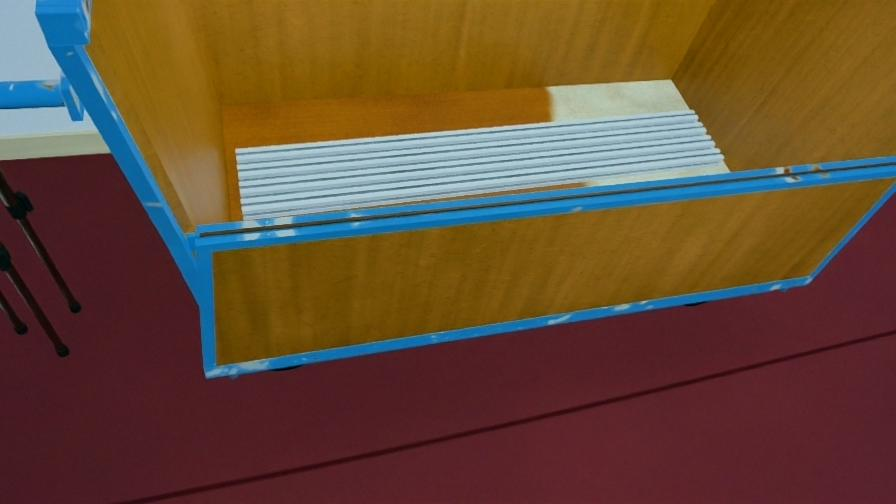

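>>> move(joints={"torso_pitch_rad":0.0,"torso_squat_rad":0.35,"head_pan_rad":0,"head_tilt_rad":0.6}, base={"turn_rad_s":0.8,"for_s":1.9635}, cameras=[])

>>> move(base={"x_m_s":0.4,"for_s":3.2}, cameras=[])

>>> move(base={"turn_rad_s":-0.8,"for_s":1.9635}, cameras=["head_camera"])

Scene clock: 45.17 s.
Joint torques (N m): left_arm=[-1.91 -0.42 0.82 -0.53 -0.09 -0.72 -0.03] | right_arm=[-3.52 -0.81 -0.61 -1.36 -0.05 -0.61 0]
External joint torques (N m): left_arm=[-0.53 -0.58 0.81 0.02 -0.09 -0.3 -0.02] | right_arm=[0.08 0.31 -0.57 0.27 -0.11 -0.02 -0.02]
Motor temperatures (°C): left_arm=[31 28 32 36 34 33 37] | right_arm=[34 30 32 30 35 36 34]
Wrist force (N): left_arm=[0.2 1.5 -7.2] | right_arm=[-2.4 0.6 -4.7]
Wrist torque (N m): left_arm=[-0.31 0.19 0.08] | right_arm=[-0.04 -0.07 -0.12]
Wrist force, peak (N): left_arm=[4.2 1.7 -7.7] | right_arm=[-2.4 1.3 -5.4]
move: done
base_odometry: x=+0.000 y=+0.000 heading=+1.573
lidar_m: 4.36 1.51 1.07 1.01 1.06 1.43 3.73 1.11 0.80 0.76 1.04 1.57
base_status: done (sent for 1.97 of 1.97 s)
joint_positions: torso_squat_rad=+0.350 torso_shift_rad=+0.000 torso_pitch_rad=+0.000 torso_yaw_rad=+0.000 left_shoulder_pitch_rad=+0.037 left_shoulder_roll_rad=+0.004 left_shoulder_yaw_rad=-0.043 left_elbow_rad=-0.196 left_forearm_roll_rad=-0.014 left_wrist_pitch_rad=+0.002 left_hand_roll_rad=+0.027 left_gripper_m=+0.099 right_shoulder_pitch_rad=-0.040 right_shoulder_roll_rad=-0.021 right_shoulder_yaw_rad=-0.018 right_elbow_rad=-0.235 right_forearm_roll_rad=+0.049 right_wrist_pitch_rad=-0.014 right_hand_roll_rad=+0.035 right_gripper_m=+0.099 head_pan_rad=+0.000 head_tilt_rad=+0.600
joint_status: all done
wheel_motors_off: 0
motor_effort: left_wheel=+5(32) right_wheel=+20(46)
chest: x=-0.2280 y=+0.0001 z=+1.2475 quat_wxyz=(+1.000, +0.000, +0.000, +0.000) (m; base frame)
left_hand: x=-0.1598 y=+0.2200 z=+0.5653 quat_wxyz=(+0.997, +0.000, -0.079, -0.009) (m; base frame)
right_hand: x=-0.0824 y=-0.2360 z=+0.5770 quat_wxyz=(+0.989, -0.016, -0.142, +0.041) (m; base frame)
pictures: none
No camera images: "cameras" was empty.

Scene clock: 49.77 s.
Joint torques (N m): left_arm=[-1.03 -0.55 0.75 -0.38 -0.07 -0.72 -0.02] | right_arm=[-2.94 -0.55 -0.62 -1.32 -0.08 -0.54 0.02]
External joint torques (N m): left_arm=[0.35 -0.7 0.74 0.18 -0.08 -0.3 -0.01] | right_arm=[0.66 0.57 -0.58 0.31 -0.14 0.05 0]
Motor temperatures (°C): left_arm=[31 28 32 36 34 33 37] | right_arm=[34 30 32 30 35 36 34]
Wrist force (N): left_arm=[-0.5 1.1 -7.7] | right_arm=[-2.4 1.0 -4.8]
Wrist torque (N m): left_arm=[-0.31 0.09 0.11] | right_arm=[-0.09 -0.08 -0.11]
Wrist force, peak (N): left_arm=[-0.1 1.5 -8.5] | right_arm=[-3.0 0.9 -5.6]
move: done
base_odometry: x=-0.004 y=+1.280 heading=+1.574
lidar_m: 4.32 1.53 1.10 1.04 1.08 1.47 3.86 1.42 1.17 0.91 1.52 2.08
base_status: done (sent for 3.2 of 3.2 s)
joint_positions: torso_squat_rad=+0.350 torso_shift_rad=+0.000 torso_pitch_rad=+0.000 torso_yaw_rad=+0.000 left_shoulder_pitch_rad=+0.037 left_shoulder_roll_rad=+0.004 left_shoulder_yaw_rad=-0.043 left_elbow_rad=-0.196 left_forearm_roll_rad=-0.014 left_wrist_pitch_rad=+0.002 left_hand_roll_rad=+0.027 left_gripper_m=+0.099 right_shoulder_pitch_rad=-0.040 right_shoulder_roll_rad=-0.021 right_shoulder_yaw_rad=-0.018 right_elbow_rad=-0.235 right_forearm_roll_rad=+0.049 right_wrist_pitch_rad=-0.014 right_hand_roll_rad=+0.035 right_gripper_m=+0.099 head_pan_rad=+0.000 head_tilt_rad=+0.600
joint_status: not commanded
wheel_motors_off: 0
motor_effort: left_wheel=+17(47) right_wheel=-16(49)
chest: x=-0.2280 y=+0.0001 z=+1.2475 quat_wxyz=(+1.000, +0.000, +0.000, +0.000) (m; base frame)
left_hand: x=-0.1597 y=+0.2200 z=+0.5653 quat_wxyz=(+0.997, +0.000, -0.079, -0.009) (m; base frame)
right_hand: x=-0.0823 y=-0.2360 z=+0.5770 quat_wxyz=(+0.989, -0.016, -0.142, +0.041) (m; base frame)
pictures: none
No camera images: "cameras" was empty.

Scene clock: 53.70 s.
Joint torques (N m): left_arm=[-1.48 -0.51 0.81 -0.65 -0.07 -0.76 0.07] | right_arm=[-3.13 -0.55 -0.37 -1.19 -0.05 -0.66 -0.01]
External joint torques (N m): left_arm=[-0.1 -0.66 0.8 -0.09 -0.07 -0.34 0.08] | right_arm=[0.46 0.57 -0.33 0.44 -0.11 -0.06 -0.03]
Motor temperatures (°C): left_arm=[31 28 32 36 34 33 37] | right_arm=[34 30 32 30 35 36 34]
Wrist force (N): left_arm=[-0.1 1.3 -7.8] | right_arm=[-2.7 1.1 -4.8]
Wrist torque (N m): left_arm=[-0.30 0.15 0.07] | right_arm=[-0.09 -0.12 -0.11]
Wrist force, peak (N): left_arm=[0.0 1.8 -8.2] | right_arm=[-2.5 1.2 -5.4]
move: done
base_odometry: x=-0.004 y=+1.280 heading=+0.001
lidar_m: 0.89 1.51 2.04 4.32 1.55 1.10 1.05 1.09 1.46 3.68 1.40 1.14
base_status: done (sent for 1.97 of 1.97 s)
joint_positions: torso_squat_rad=+0.350 torso_shift_rad=+0.000 torso_pitch_rad=+0.000 torso_yaw_rad=+0.000 left_shoulder_pitch_rad=+0.037 left_shoulder_roll_rad=+0.004 left_shoulder_yaw_rad=-0.043 left_elbow_rad=-0.196 left_forearm_roll_rad=-0.014 left_wrist_pitch_rad=+0.002 left_hand_roll_rad=+0.027 left_gripper_m=+0.099 right_shoulder_pitch_rad=-0.040 right_shoulder_roll_rad=-0.021 right_shoulder_yaw_rad=-0.018 right_elbow_rad=-0.235 right_forearm_roll_rad=+0.049 right_wrist_pitch_rad=-0.014 right_hand_roll_rad=+0.035 right_gripper_m=+0.099 head_pan_rad=+0.000 head_tilt_rad=+0.600
joint_status: not commanded
wheel_motors_off: 0
motor_effort: left_wheel=+23(44) right_wheel=+1(51)
chest: x=-0.2280 y=+0.0001 z=+1.2475 quat_wxyz=(+1.000, +0.000, +0.000, +0.000) (m; base frame)
left_hand: x=-0.1598 y=+0.2200 z=+0.5653 quat_wxyz=(+0.997, +0.000, -0.079, -0.009) (m; base frame)
right_hand: x=-0.0823 y=-0.2359 z=+0.5770 quat_wxyz=(+0.989, -0.016, -0.142, +0.041) (m; base frame)
pictures: head_camera
camera_calibration:
head_camera: T_world_to_cam=[[0.00184585, -0.999504, -0.031436, 0.0449957], [-0.516616, 0.025963, -0.855823, 1.184], [0.856215, 0.0178201, -0.516312, 0.868927], [0, 0, 0, 1]] pos_world=[-0.132398, -0.00125112, 1.46335]

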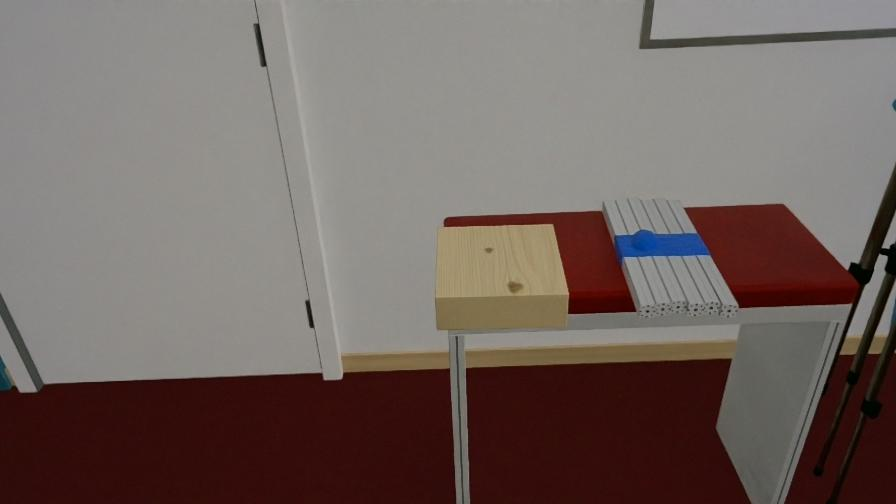

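>>> move(base={"turn_rad_s":-0.2,"for_s":0.6}, cameras=[])

>>> move(base={"x_m_s":0.3,"for_s":1.83}, cameras=[])

>>> move(base={"turn_rad_s":0.2,"for_s":0.6}, joints={"head_tilt_rad":0.9}, cameras=["head_camera"])

Scene clock: 61.33 s.
Joint torques (N m): left_arm=[-1.69 -0.8 0.8 -0.55 -0.1 -0.71 -0.05] | right_arm=[-3.08 -0.53 -0.32 -1.36 -0.02 -0.52 0.07]
External joint torques (N m): left_arm=[-0.31 -0.95 0.79 0 -0.1 -0.28 -0.04] | right_arm=[0.51 0.59 -0.27 0.27 -0.09 0.07 0.06]
Motor temperatures (°C): left_arm=[31 28 32 36 34 33 37] | right_arm=[34 30 32 30 35 36 34]
Wrist force (N): left_arm=[-0.6 1.4 -7.1] | right_arm=[-2.4 1.2 -5.0]
Wrist torque (N m): left_arm=[-0.26 0.07 0.09] | right_arm=[-0.10 -0.10 -0.11]
Wrist force, peak (N): left_arm=[-0.2 1.3 -8.6] | right_arm=[-2.9 1.6 -5.4]
move: done
base_odometry: x=-0.004 y=+1.280 heading=-0.118
lidar_m: 0.89 1.51 1.86 3.82 1.78 1.15 1.04 1.07 1.33 2.66 1.41 1.16
base_status: done (sent for 0.6 of 0.6 s)
joint_positions: torso_squat_rad=+0.350 torso_shift_rad=+0.000 torso_pitch_rad=+0.000 torso_yaw_rad=+0.000 left_shoulder_pitch_rad=+0.037 left_shoulder_roll_rad=+0.004 left_shoulder_yaw_rad=-0.043 left_elbow_rad=-0.196 left_forearm_roll_rad=-0.014 left_wrist_pitch_rad=+0.002 left_hand_roll_rad=+0.027 left_gripper_m=+0.099 right_shoulder_pitch_rad=-0.040 right_shoulder_roll_rad=-0.021 right_shoulder_yaw_rad=-0.018 right_elbow_rad=-0.235 right_forearm_roll_rad=+0.049 right_wrist_pitch_rad=-0.014 right_hand_roll_rad=+0.035 right_gripper_m=+0.099 head_pan_rad=+0.000 head_tilt_rad=+0.600
joint_status: not commanded
wheel_motors_off: 0
motor_effort: left_wheel=+23(39) right_wheel=+2(12)
chest: x=-0.2280 y=+0.0001 z=+1.2475 quat_wxyz=(+1.000, +0.000, +0.000, +0.000) (m; base frame)
left_hand: x=-0.1598 y=+0.2200 z=+0.5653 quat_wxyz=(+0.997, +0.000, -0.079, -0.009) (m; base frame)
right_hand: x=-0.0823 y=-0.2359 z=+0.5770 quat_wxyz=(+0.989, -0.016, -0.142, +0.041) (m; base frame)
pictures: none
No camera images: "cameras" was empty.

Scene clock: 64.23 s.
Joint torques (N m): left_arm=[-0.97 -0.9 0.87 -0.57 -0.01 -0.64 -0.15] | right_arm=[-3.29 -0.3 -0.39 -1.42 -0.15 -0.6 0.04]
External joint torques (N m): left_arm=[0.41 -1.05 0.86 -0.01 -0.01 -0.21 -0.14] | right_arm=[0.3 0.81 -0.35 0.21 -0.22 0 0.03]
Motor temperatures (°C): left_arm=[31 28 32 36 34 33 37] | right_arm=[34 30 32 30 35 36 34]
Wrist force (N): left_arm=[-0.4 1.9 -7.3] | right_arm=[-2.5 1.4 -4.9]
Wrist torque (N m): left_arm=[-0.37 0.10 0.08] | right_arm=[-0.13 -0.10 -0.09]
Wrist force, peak (N): left_arm=[-0.2 1.0 -8.7] | right_arm=[-3.1 1.6 -5.2]
move: done
base_odometry: x=+0.542 y=+1.215 heading=-0.119
lidar_m: 0.97 0.35 1.20 2.43 2.69 1.73 1.59 1.63 2.02 1.73 0.72 0.79
base_status: done (sent for 1.83 of 1.83 s)
joint_positions: torso_squat_rad=+0.350 torso_shift_rad=+0.000 torso_pitch_rad=+0.000 torso_yaw_rad=+0.000 left_shoulder_pitch_rad=+0.037 left_shoulder_roll_rad=+0.004 left_shoulder_yaw_rad=-0.043 left_elbow_rad=-0.196 left_forearm_roll_rad=-0.014 left_wrist_pitch_rad=+0.002 left_hand_roll_rad=+0.027 left_gripper_m=+0.099 right_shoulder_pitch_rad=-0.040 right_shoulder_roll_rad=-0.021 right_shoulder_yaw_rad=-0.018 right_elbow_rad=-0.235 right_forearm_roll_rad=+0.049 right_wrist_pitch_rad=-0.014 right_hand_roll_rad=+0.035 right_gripper_m=+0.099 head_pan_rad=+0.000 head_tilt_rad=+0.600
joint_status: not commanded
wheel_motors_off: 0
motor_effort: left_wheel=-12(49) right_wheel=+13(48)
chest: x=-0.2280 y=+0.0001 z=+1.2475 quat_wxyz=(+1.000, +0.000, +0.000, +0.000) (m; base frame)
left_hand: x=-0.1597 y=+0.2200 z=+0.5653 quat_wxyz=(+0.997, +0.000, -0.079, -0.009) (m; base frame)
right_hand: x=-0.0823 y=-0.2360 z=+0.5770 quat_wxyz=(+0.989, -0.016, -0.142, +0.041) (m; base frame)
pictures: none
No camera images: "cameras" was empty.

Scene clock: 65.60 s.
Joint torques (N m): left_arm=[-1.1 -0.69 0.66 -0.37 -0.12 -0.66 -0.09] | right_arm=[-3.42 -0.62 -0.86 -1.37 -0.09 -0.43 0.04]
External joint torques (N m): left_arm=[0.29 -0.85 0.64 0.19 -0.13 -0.23 -0.08] | right_arm=[0.18 0.49 -0.82 0.27 -0.15 0.17 0.02]
Motor temperatures (°C): left_arm=[31 28 32 36 34 33 37] | right_arm=[34 30 32 30 35 36 34]
Wrist force (N): left_arm=[0.0 0.9 -7.3] | right_arm=[-2.5 1.0 -5.0]
Wrist torque (N m): left_arm=[-0.25 0.15 0.11] | right_arm=[-0.08 -0.09 -0.09]
Wrist force, peak (N): left_arm=[0.3 1.5 -8.4] | right_arm=[-2.8 1.6 -5.3]
move: done
base_odometry: x=+0.542 y=+1.215 heading=+0.000
lidar_m: 0.35 0.35 1.30 3.39 2.35 1.67 1.60 1.66 2.20 1.12 0.72 0.86
base_status: done (sent for 0.6 of 0.6 s)
joint_positions: torso_squat_rad=+0.350 torso_shift_rad=+0.000 torso_pitch_rad=+0.000 torso_yaw_rad=+0.000 left_shoulder_pitch_rad=+0.037 left_shoulder_roll_rad=+0.004 left_shoulder_yaw_rad=-0.043 left_elbow_rad=-0.196 left_forearm_roll_rad=-0.014 left_wrist_pitch_rad=+0.002 left_hand_roll_rad=+0.027 left_gripper_m=+0.099 right_shoulder_pitch_rad=-0.040 right_shoulder_roll_rad=-0.021 right_shoulder_yaw_rad=-0.018 right_elbow_rad=-0.235 right_forearm_roll_rad=+0.049 right_wrist_pitch_rad=-0.014 right_hand_roll_rad=+0.035 right_gripper_m=+0.099 head_pan_rad=+0.000 head_tilt_rad=+0.900
joint_status: all done
wheel_motors_off: 0
motor_effort: left_wheel=-24(46) right_wheel=+1(40)
chest: x=-0.2280 y=+0.0000 z=+1.2475 quat_wxyz=(+1.000, +0.000, +0.000, +0.000) (m; base frame)
left_hand: x=-0.1597 y=+0.2200 z=+0.5653 quat_wxyz=(+0.997, +0.000, -0.079, -0.009) (m; base frame)
right_hand: x=-0.0823 y=-0.2360 z=+0.5770 quat_wxyz=(+0.989, -0.016, -0.142, +0.041) (m; base frame)
pictures: head_camera
camera_calibration:
head_camera: T_world_to_cam=[[-0.00760343, -0.999502, -0.0306411, 0.041905], [-0.74653, 0.0260606, -0.664841, 0.860275], [0.665308, 0.0178194, -0.746356, 1.16253], [0, 0, 0, 1]] pos_world=[-0.130904, -0.00125083, 1.44089]

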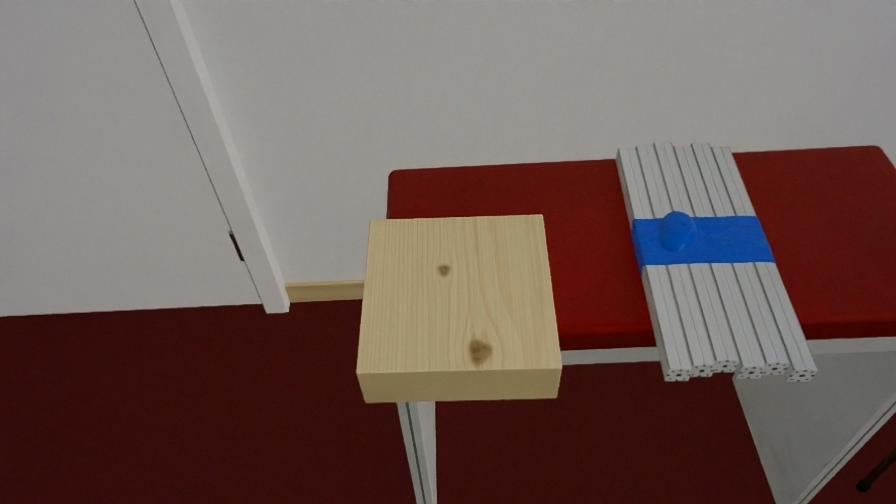

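>>> move(joints={"torso_squat_rad":0.45,"torso_pitch_rad":0.45,"head_tilt_rad":0.5,"left_elbow_rad":-2.0,"right_elbow_rad":-2.0,"left_shoulder_roll_rad":0.15,"right_shoulder_roll_rad":-0.15,"left_shoulder_yaw_rad":0,"right_shoulder_yaw_rad":0}, cameras=[])

>>> move(target={"side":"left","x":0.26,"y":0.2,"z":0.98,"quat_wxyz":[0.9982,-0.06,0,0]}, cameras=[])

>>> move(target={"side":"right","x":0.26,"y":-0.2,"z":0.98,"quat_wxyz":[0.9982,0.06,0,0]})

>>> move(base={"x_m_s":0.1,"for_s":1.0})

Scene clock: 78.33 s.
Joint torques (N m): left_arm=[-2.37 1.05 2.8 -9.69 -0.02 -2.07 -0.05] | right_arm=[-3.57 -2.9 -1.77 -10.73 0.1 -1.82 0.07]
External joint torques (N m): left_arm=[0.65 -1.12 1.1 0.87 -0.05 -0.09 0] | right_arm=[0.2 -0.51 -0.11 -0.59 -0.12 0.06 0.02]
Motor temperatures (°C): left_arm=[30 28 32 36 34 33 37] | right_arm=[34 30 32 30 35 36 34]
Wrist force (N): left_arm=[-5.4 0.7 -2.3] | right_arm=[-6.7 2.6 0.9]
Wrist torque (N m): left_arm=[-0.22 -0.13 0.17] | right_arm=[-0.29 -0.33 -0.15]
Wrist force, peak (N): left_arm=[0.2 1.6 -8.3] | right_arm=[-11.2 3.2 7.3]
move: done
base_odometry: x=+0.542 y=+1.215 heading=+0.000
lidar_m: 0.35 0.36 1.33 3.38 2.33 1.66 1.59 1.67 2.20 1.13 0.72 0.89
base_status: not commanded
joint_positions: torso_squat_rad=+0.450 torso_shift_rad=+0.000 torso_pitch_rad=+0.450 torso_yaw_rad=+0.000 left_shoulder_pitch_rad=+0.037 left_shoulder_roll_rad=+0.150 left_shoulder_yaw_rad=+0.000 left_elbow_rad=-2.000 left_forearm_roll_rad=-0.014 left_wrist_pitch_rad=+0.002 left_hand_roll_rad=+0.027 left_gripper_m=+0.099 right_shoulder_pitch_rad=-0.040 right_shoulder_roll_rad=-0.150 right_shoulder_yaw_rad=+0.000 right_elbow_rad=-2.000 right_forearm_roll_rad=+0.049 right_wrist_pitch_rad=-0.014 right_hand_roll_rad=+0.035 right_gripper_m=+0.099 head_pan_rad=+0.000 head_tilt_rad=+0.500
joint_status: all done
wheel_motors_off: 0
motor_effort: left_wheel=-22(24) right_wheel=+0(7)
chest: x=-0.0934 y=+0.0001 z=+1.1894 quat_wxyz=(+0.975, +0.000, +0.223, +0.000) (m; base frame)
left_hand: x=+0.3247 y=+0.2414 z=+0.9457 quat_wxyz=(+0.726, +0.026, -0.684, -0.064) (m; base frame)
right_hand: x=+0.3467 y=-0.2280 z=+0.9775 quat_wxyz=(+0.690, -0.050, -0.715, +0.102) (m; base frame)
pictures: none
No camera images: "cameras" was empty.

Scene clock: 80.23 s.
Joint torques (N m): left_arm=[-11.88 7.22 7.57 -4.24 -0.09 -0.88 -0.28] | right_arm=[-3.9 -3.2 -1.66 -11.07 0.12 -1.86 -0.15]
External joint torques (N m): left_arm=[1.76 -2.22 -0.52 -0.08 -0.25 -0.61 -0.28] | right_arm=[-0.13 -0.81 0.01 -0.93 -0.1 0.03 -0.2]
Motor temperatures (°C): left_arm=[30 28 32 36 34 33 37] | right_arm=[34 30 32 30 35 36 34]
Wrist force (N): left_arm=[0.8 2.0 -7.9] | right_arm=[-7.0 2.2 1.4]
Wrist torque (N m): left_arm=[-0.30 0.21 0.12] | right_arm=[-0.24 -0.38 -0.14]
Wrist force, peak (N): left_arm=[-3.4 3.8 -6.6] | right_arm=[-7.6 2.3 1.4]
move: done
base_odometry: x=+0.542 y=+1.215 heading=+0.000
lidar_m: 0.36 0.36 1.31 3.39 2.36 1.67 1.60 1.66 2.21 1.12 0.73 0.88
base_status: not commanded
joint_positions: torso_squat_rad=+0.450 torso_shift_rad=+0.000 torso_pitch_rad=+0.450 torso_yaw_rad=+0.000 left_shoulder_pitch_rad=-0.883 left_shoulder_roll_rad=+0.925 left_shoulder_yaw_rad=-0.259 left_elbow_rad=-2.084 left_forearm_roll_rad=+1.182 left_wrist_pitch_rad=+1.919 left_hand_roll_rad=+0.941 left_gripper_m=+0.099 right_shoulder_pitch_rad=-0.040 right_shoulder_roll_rad=-0.150 right_shoulder_yaw_rad=+0.000 right_elbow_rad=-2.000 right_forearm_roll_rad=+0.049 right_wrist_pitch_rad=-0.014 right_hand_roll_rad=+0.035 right_gripper_m=+0.099 head_pan_rad=+0.000 head_tilt_rad=+0.500
joint_status: all done
wheel_motors_off: 0
motor_effort: left_wheel=-22(22) right_wheel=+1(2)
chest: x=-0.0934 y=+0.0001 z=+1.1894 quat_wxyz=(+0.975, +0.000, +0.223, +0.000) (m; base frame)
left_hand: x=+0.2601 y=+0.2004 z=+0.9803 quat_wxyz=(+0.998, -0.060, -0.001, +0.001) (m; base frame)
left_hand_status: reached (checked arc, planned for 1.6 s): 1 mm and 0.2 deg off.
right_hand: x=+0.3467 y=-0.2280 z=+0.9775 quat_wxyz=(+0.690, -0.050, -0.715, +0.102) (m; base frame)
pictures: none
No camera images: "cameras" was empty.

Scene clock: 82.13 s.
Joint torques (N m): left_arm=[-12.42 7.46 8.25 -4 0 -0.59 -0.23] | right_arm=[-13.85 -9.97 -6.4 -4.58 0.29 -0.27 0.2]
External joint torques (N m): left_arm=[1.21 -1.98 0.16 0.16 -0.16 -0.33 -0.23] | right_arm=[-0.43 -0.02 1.37 -0.55 0.21 -0.07 0.2]
Motor temperatures (°C): left_arm=[31 28 32 36 34 33 37] | right_arm=[34 30 32 30 35 36 34]
Wrist force (N): left_arm=[0.8 1.9 -7.4] | right_arm=[-0.8 0.7 -4.7]
Wrist torque (N m): left_arm=[-0.32 0.20 0.08] | right_arm=[-0.09 -0.03 -0.11]
Wrist force, peak (N): left_arm=[1.3 2.5 -8.3] | right_arm=[-7.9 1.9 2.3]
move: done
base_odometry: x=+0.542 y=+1.215 heading=+0.000
lidar_m: 0.36 0.35 1.32 3.39 2.37 1.67 1.59 1.66 2.22 1.12 0.72 0.87
base_status: not commanded
joint_positions: torso_squat_rad=+0.450 torso_shift_rad=+0.000 torso_pitch_rad=+0.450 torso_yaw_rad=+0.000 left_shoulder_pitch_rad=-0.883 left_shoulder_roll_rad=+0.925 left_shoulder_yaw_rad=-0.259 left_elbow_rad=-2.084 left_forearm_roll_rad=+1.182 left_wrist_pitch_rad=+1.919 left_hand_roll_rad=+0.941 left_gripper_m=+0.099 right_shoulder_pitch_rad=-0.881 right_shoulder_roll_rad=-0.925 right_shoulder_yaw_rad=+0.257 right_elbow_rad=-2.085 right_forearm_roll_rad=-1.181 right_wrist_pitch_rad=+1.919 right_hand_roll_rad=-0.940 right_gripper_m=+0.099 head_pan_rad=+0.000 head_tilt_rad=+0.500
joint_status: all done
wheel_motors_off: 0
motor_effort: left_wheel=-22(22) right_wheel=+2(3)
chest: x=-0.0934 y=+0.0001 z=+1.1895 quat_wxyz=(+0.975, +0.000, +0.223, +0.000) (m; base frame)
left_hand: x=+0.2600 y=+0.2004 z=+0.9802 quat_wxyz=(+0.998, -0.060, -0.001, +0.000) (m; base frame)
right_hand: x=+0.2599 y=-0.2006 z=+0.9802 quat_wxyz=(+0.998, +0.061, -0.002, -0.001) (m; base frame)
right_hand_status: reached (checked arc, planned for 1.6 s): 1 mm and 0.2 deg off.
pictures: head_camera, left_wrist_camera, right_wrist_camera
camera_calibration:
head_camera: T_world_to_cam=[[-0.00912118, -0.999502, -0.0302206, 0.0403408], [-0.778767, 0.0260577, -0.626772, 0.914508], [0.627247, 0.0178179, -0.778617, 0.995718], [0, 0, 0, 1]] pos_world=[0.0879959, -0.00125083, 1.34969]
left_wrist_camera: T_world_to_cam=[[0.999598, 0.0267104, -0.00948664, -0.256591], [0.0274149, -0.826008, 0.562992, -0.364452], [0.00720167, -0.563025, -0.826408, 0.993516], [0, 0, 0, 1]] pos_world=[0.259324, 0.265188, 1.0238]
right_wrist_camera: T_world_to_cam=[[-0.999179, -0.0239281, -0.0326977, 0.28578], [-0.0388723, 0.793758, 0.60699, -0.398615], [0.0114299, 0.607763, -0.794036, 0.969379], [0, 0, 0, 1]] pos_world=[0.258971, -0.265911, 1.02102]

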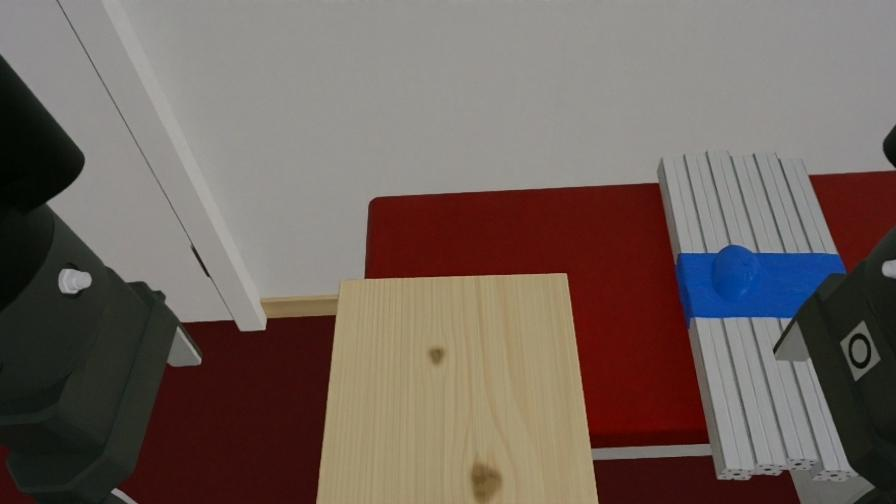

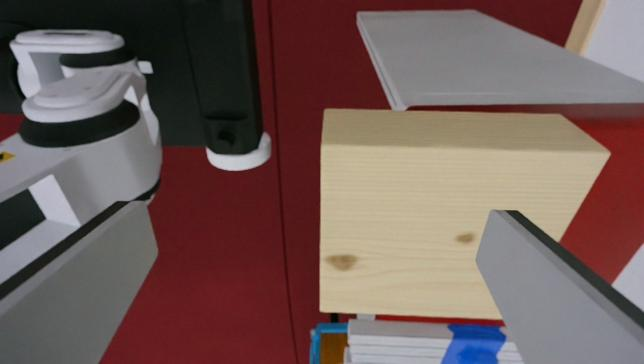

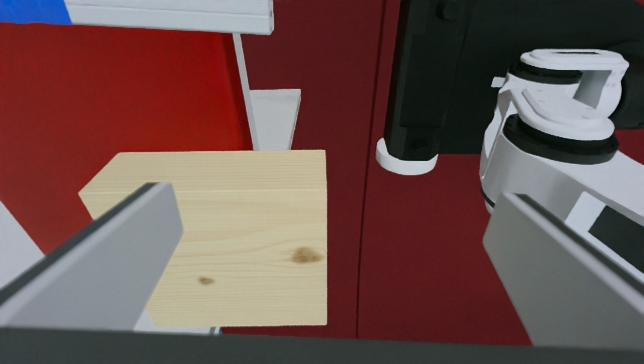

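Scene clock: 83.73 s.
Joint torques (N m): left_arm=[-12.44 7.38 8.5 -3.81 0.05 -0.69 -0.2] | right_arm=[-13.37 -10.04 -6.48 -4.34 0.06 -0.15 0.19]
External joint torques (N m): left_arm=[1.19 -2.06 0.41 0.35 -0.11 -0.43 -0.2] | right_arm=[0.05 -0.09 1.29 -0.3 -0.02 0.05 0.19]
Motor temperatures (°C): left_arm=[31 28 32 36 34 33 37] | right_arm=[34 30 32 30 35 36 34]
Wrist force (N): left_arm=[0.9 1.6 -7.2] | right_arm=[-0.7 0.2 -4.8]
Wrist torque (N m): left_arm=[-0.33 0.17 0.17] | right_arm=[-0.04 0.01 -0.08]
Wrist force, peak (N): left_arm=[1.2 2.1 -8.3] | right_arm=[-0.7 0.5 -5.7]
move: done
base_odometry: x=+0.642 y=+1.215 heading=+0.001
lidar_m: 0.37 0.25 1.19 3.04 2.50 1.78 1.69 1.76 2.35 1.15 0.67 0.91
base_status: done (sent for 1 of 1 s)
joint_positions: torso_squat_rad=+0.450 torso_shift_rad=+0.000 torso_pitch_rad=+0.450 torso_yaw_rad=+0.000 left_shoulder_pitch_rad=-0.883 left_shoulder_roll_rad=+0.925 left_shoulder_yaw_rad=-0.259 left_elbow_rad=-2.084 left_forearm_roll_rad=+1.182 left_wrist_pitch_rad=+1.919 left_hand_roll_rad=+0.941 left_gripper_m=+0.099 right_shoulder_pitch_rad=-0.881 right_shoulder_roll_rad=-0.925 right_shoulder_yaw_rad=+0.257 right_elbow_rad=-2.085 right_forearm_roll_rad=-1.181 right_wrist_pitch_rad=+1.919 right_hand_roll_rad=-0.940 right_gripper_m=+0.099 head_pan_rad=+0.000 head_tilt_rad=+0.500
joint_status: not commanded
wheel_motors_off: 0
motor_effort: left_wheel=+5(35) right_wheel=-6(35)
chest: x=-0.0934 y=+0.0001 z=+1.1894 quat_wxyz=(+0.975, +0.000, +0.223, +0.000) (m; base frame)
left_hand: x=+0.2601 y=+0.2004 z=+0.9801 quat_wxyz=(+0.998, -0.060, -0.001, +0.000) (m; base frame)
right_hand: x=+0.2600 y=-0.2005 z=+0.9801 quat_wxyz=(+0.998, +0.061, -0.002, -0.001) (m; base frame)
pictures: head_camera, left_wrist_camera, right_wrist_camera
camera_calibration:
head_camera: T_world_to_cam=[[-0.0091287, -0.999502, -0.0302211, 0.0403401], [-0.778855, 0.0260614, -0.626662, 0.914384], [0.627138, 0.0178172, -0.778705, 0.995706], [0, 0, 0, 1]] pos_world=[0.0880959, -0.00125082, 1.34959]
left_wrist_camera: T_world_to_cam=[[0.999595, 0.0267029, -0.00984698, -0.25622], [0.0276116, -0.826007, 0.562983, -0.364439], [0.00689959, -0.563027, -0.82641, 0.993514], [0, 0, 0, 1]] pos_world=[0.259324, 0.265188, 1.0237]
right_wrist_camera: T_world_to_cam=[[-0.99918, -0.0239881, -0.0326178, 0.28568], [-0.0388714, 0.793756, 0.606993, -0.398558], [0.01133, 0.607763, -0.794037, 0.969327], [0, 0, 0, 1]] pos_world=[0.25897, -0.265911, 1.02092]

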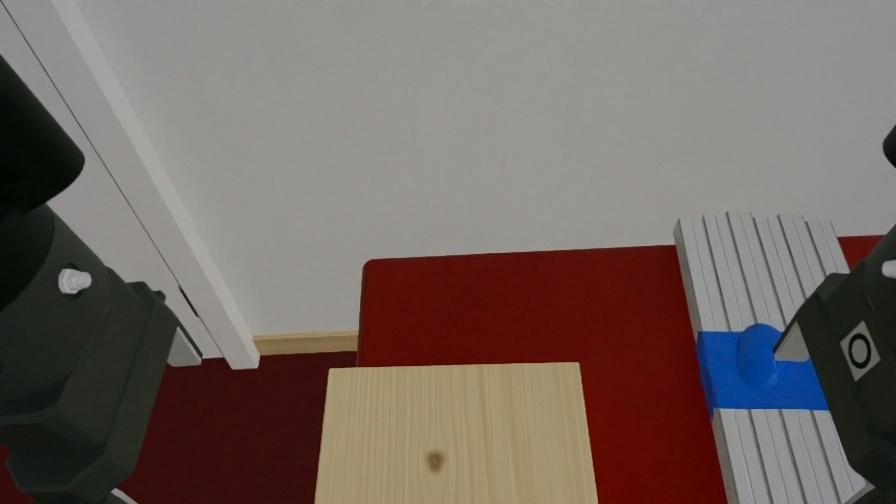

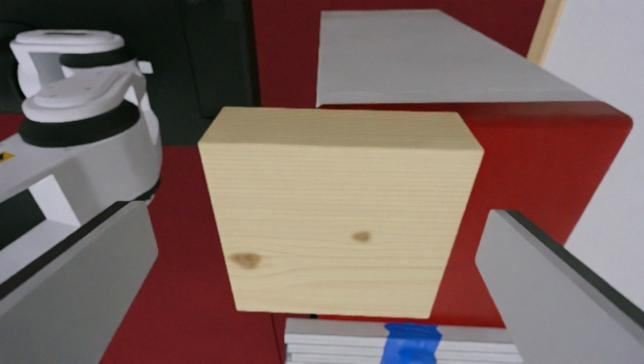

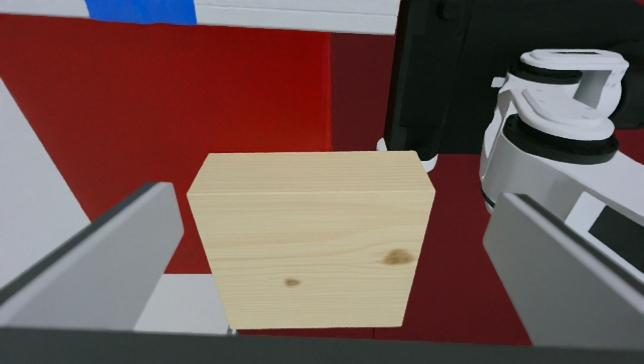

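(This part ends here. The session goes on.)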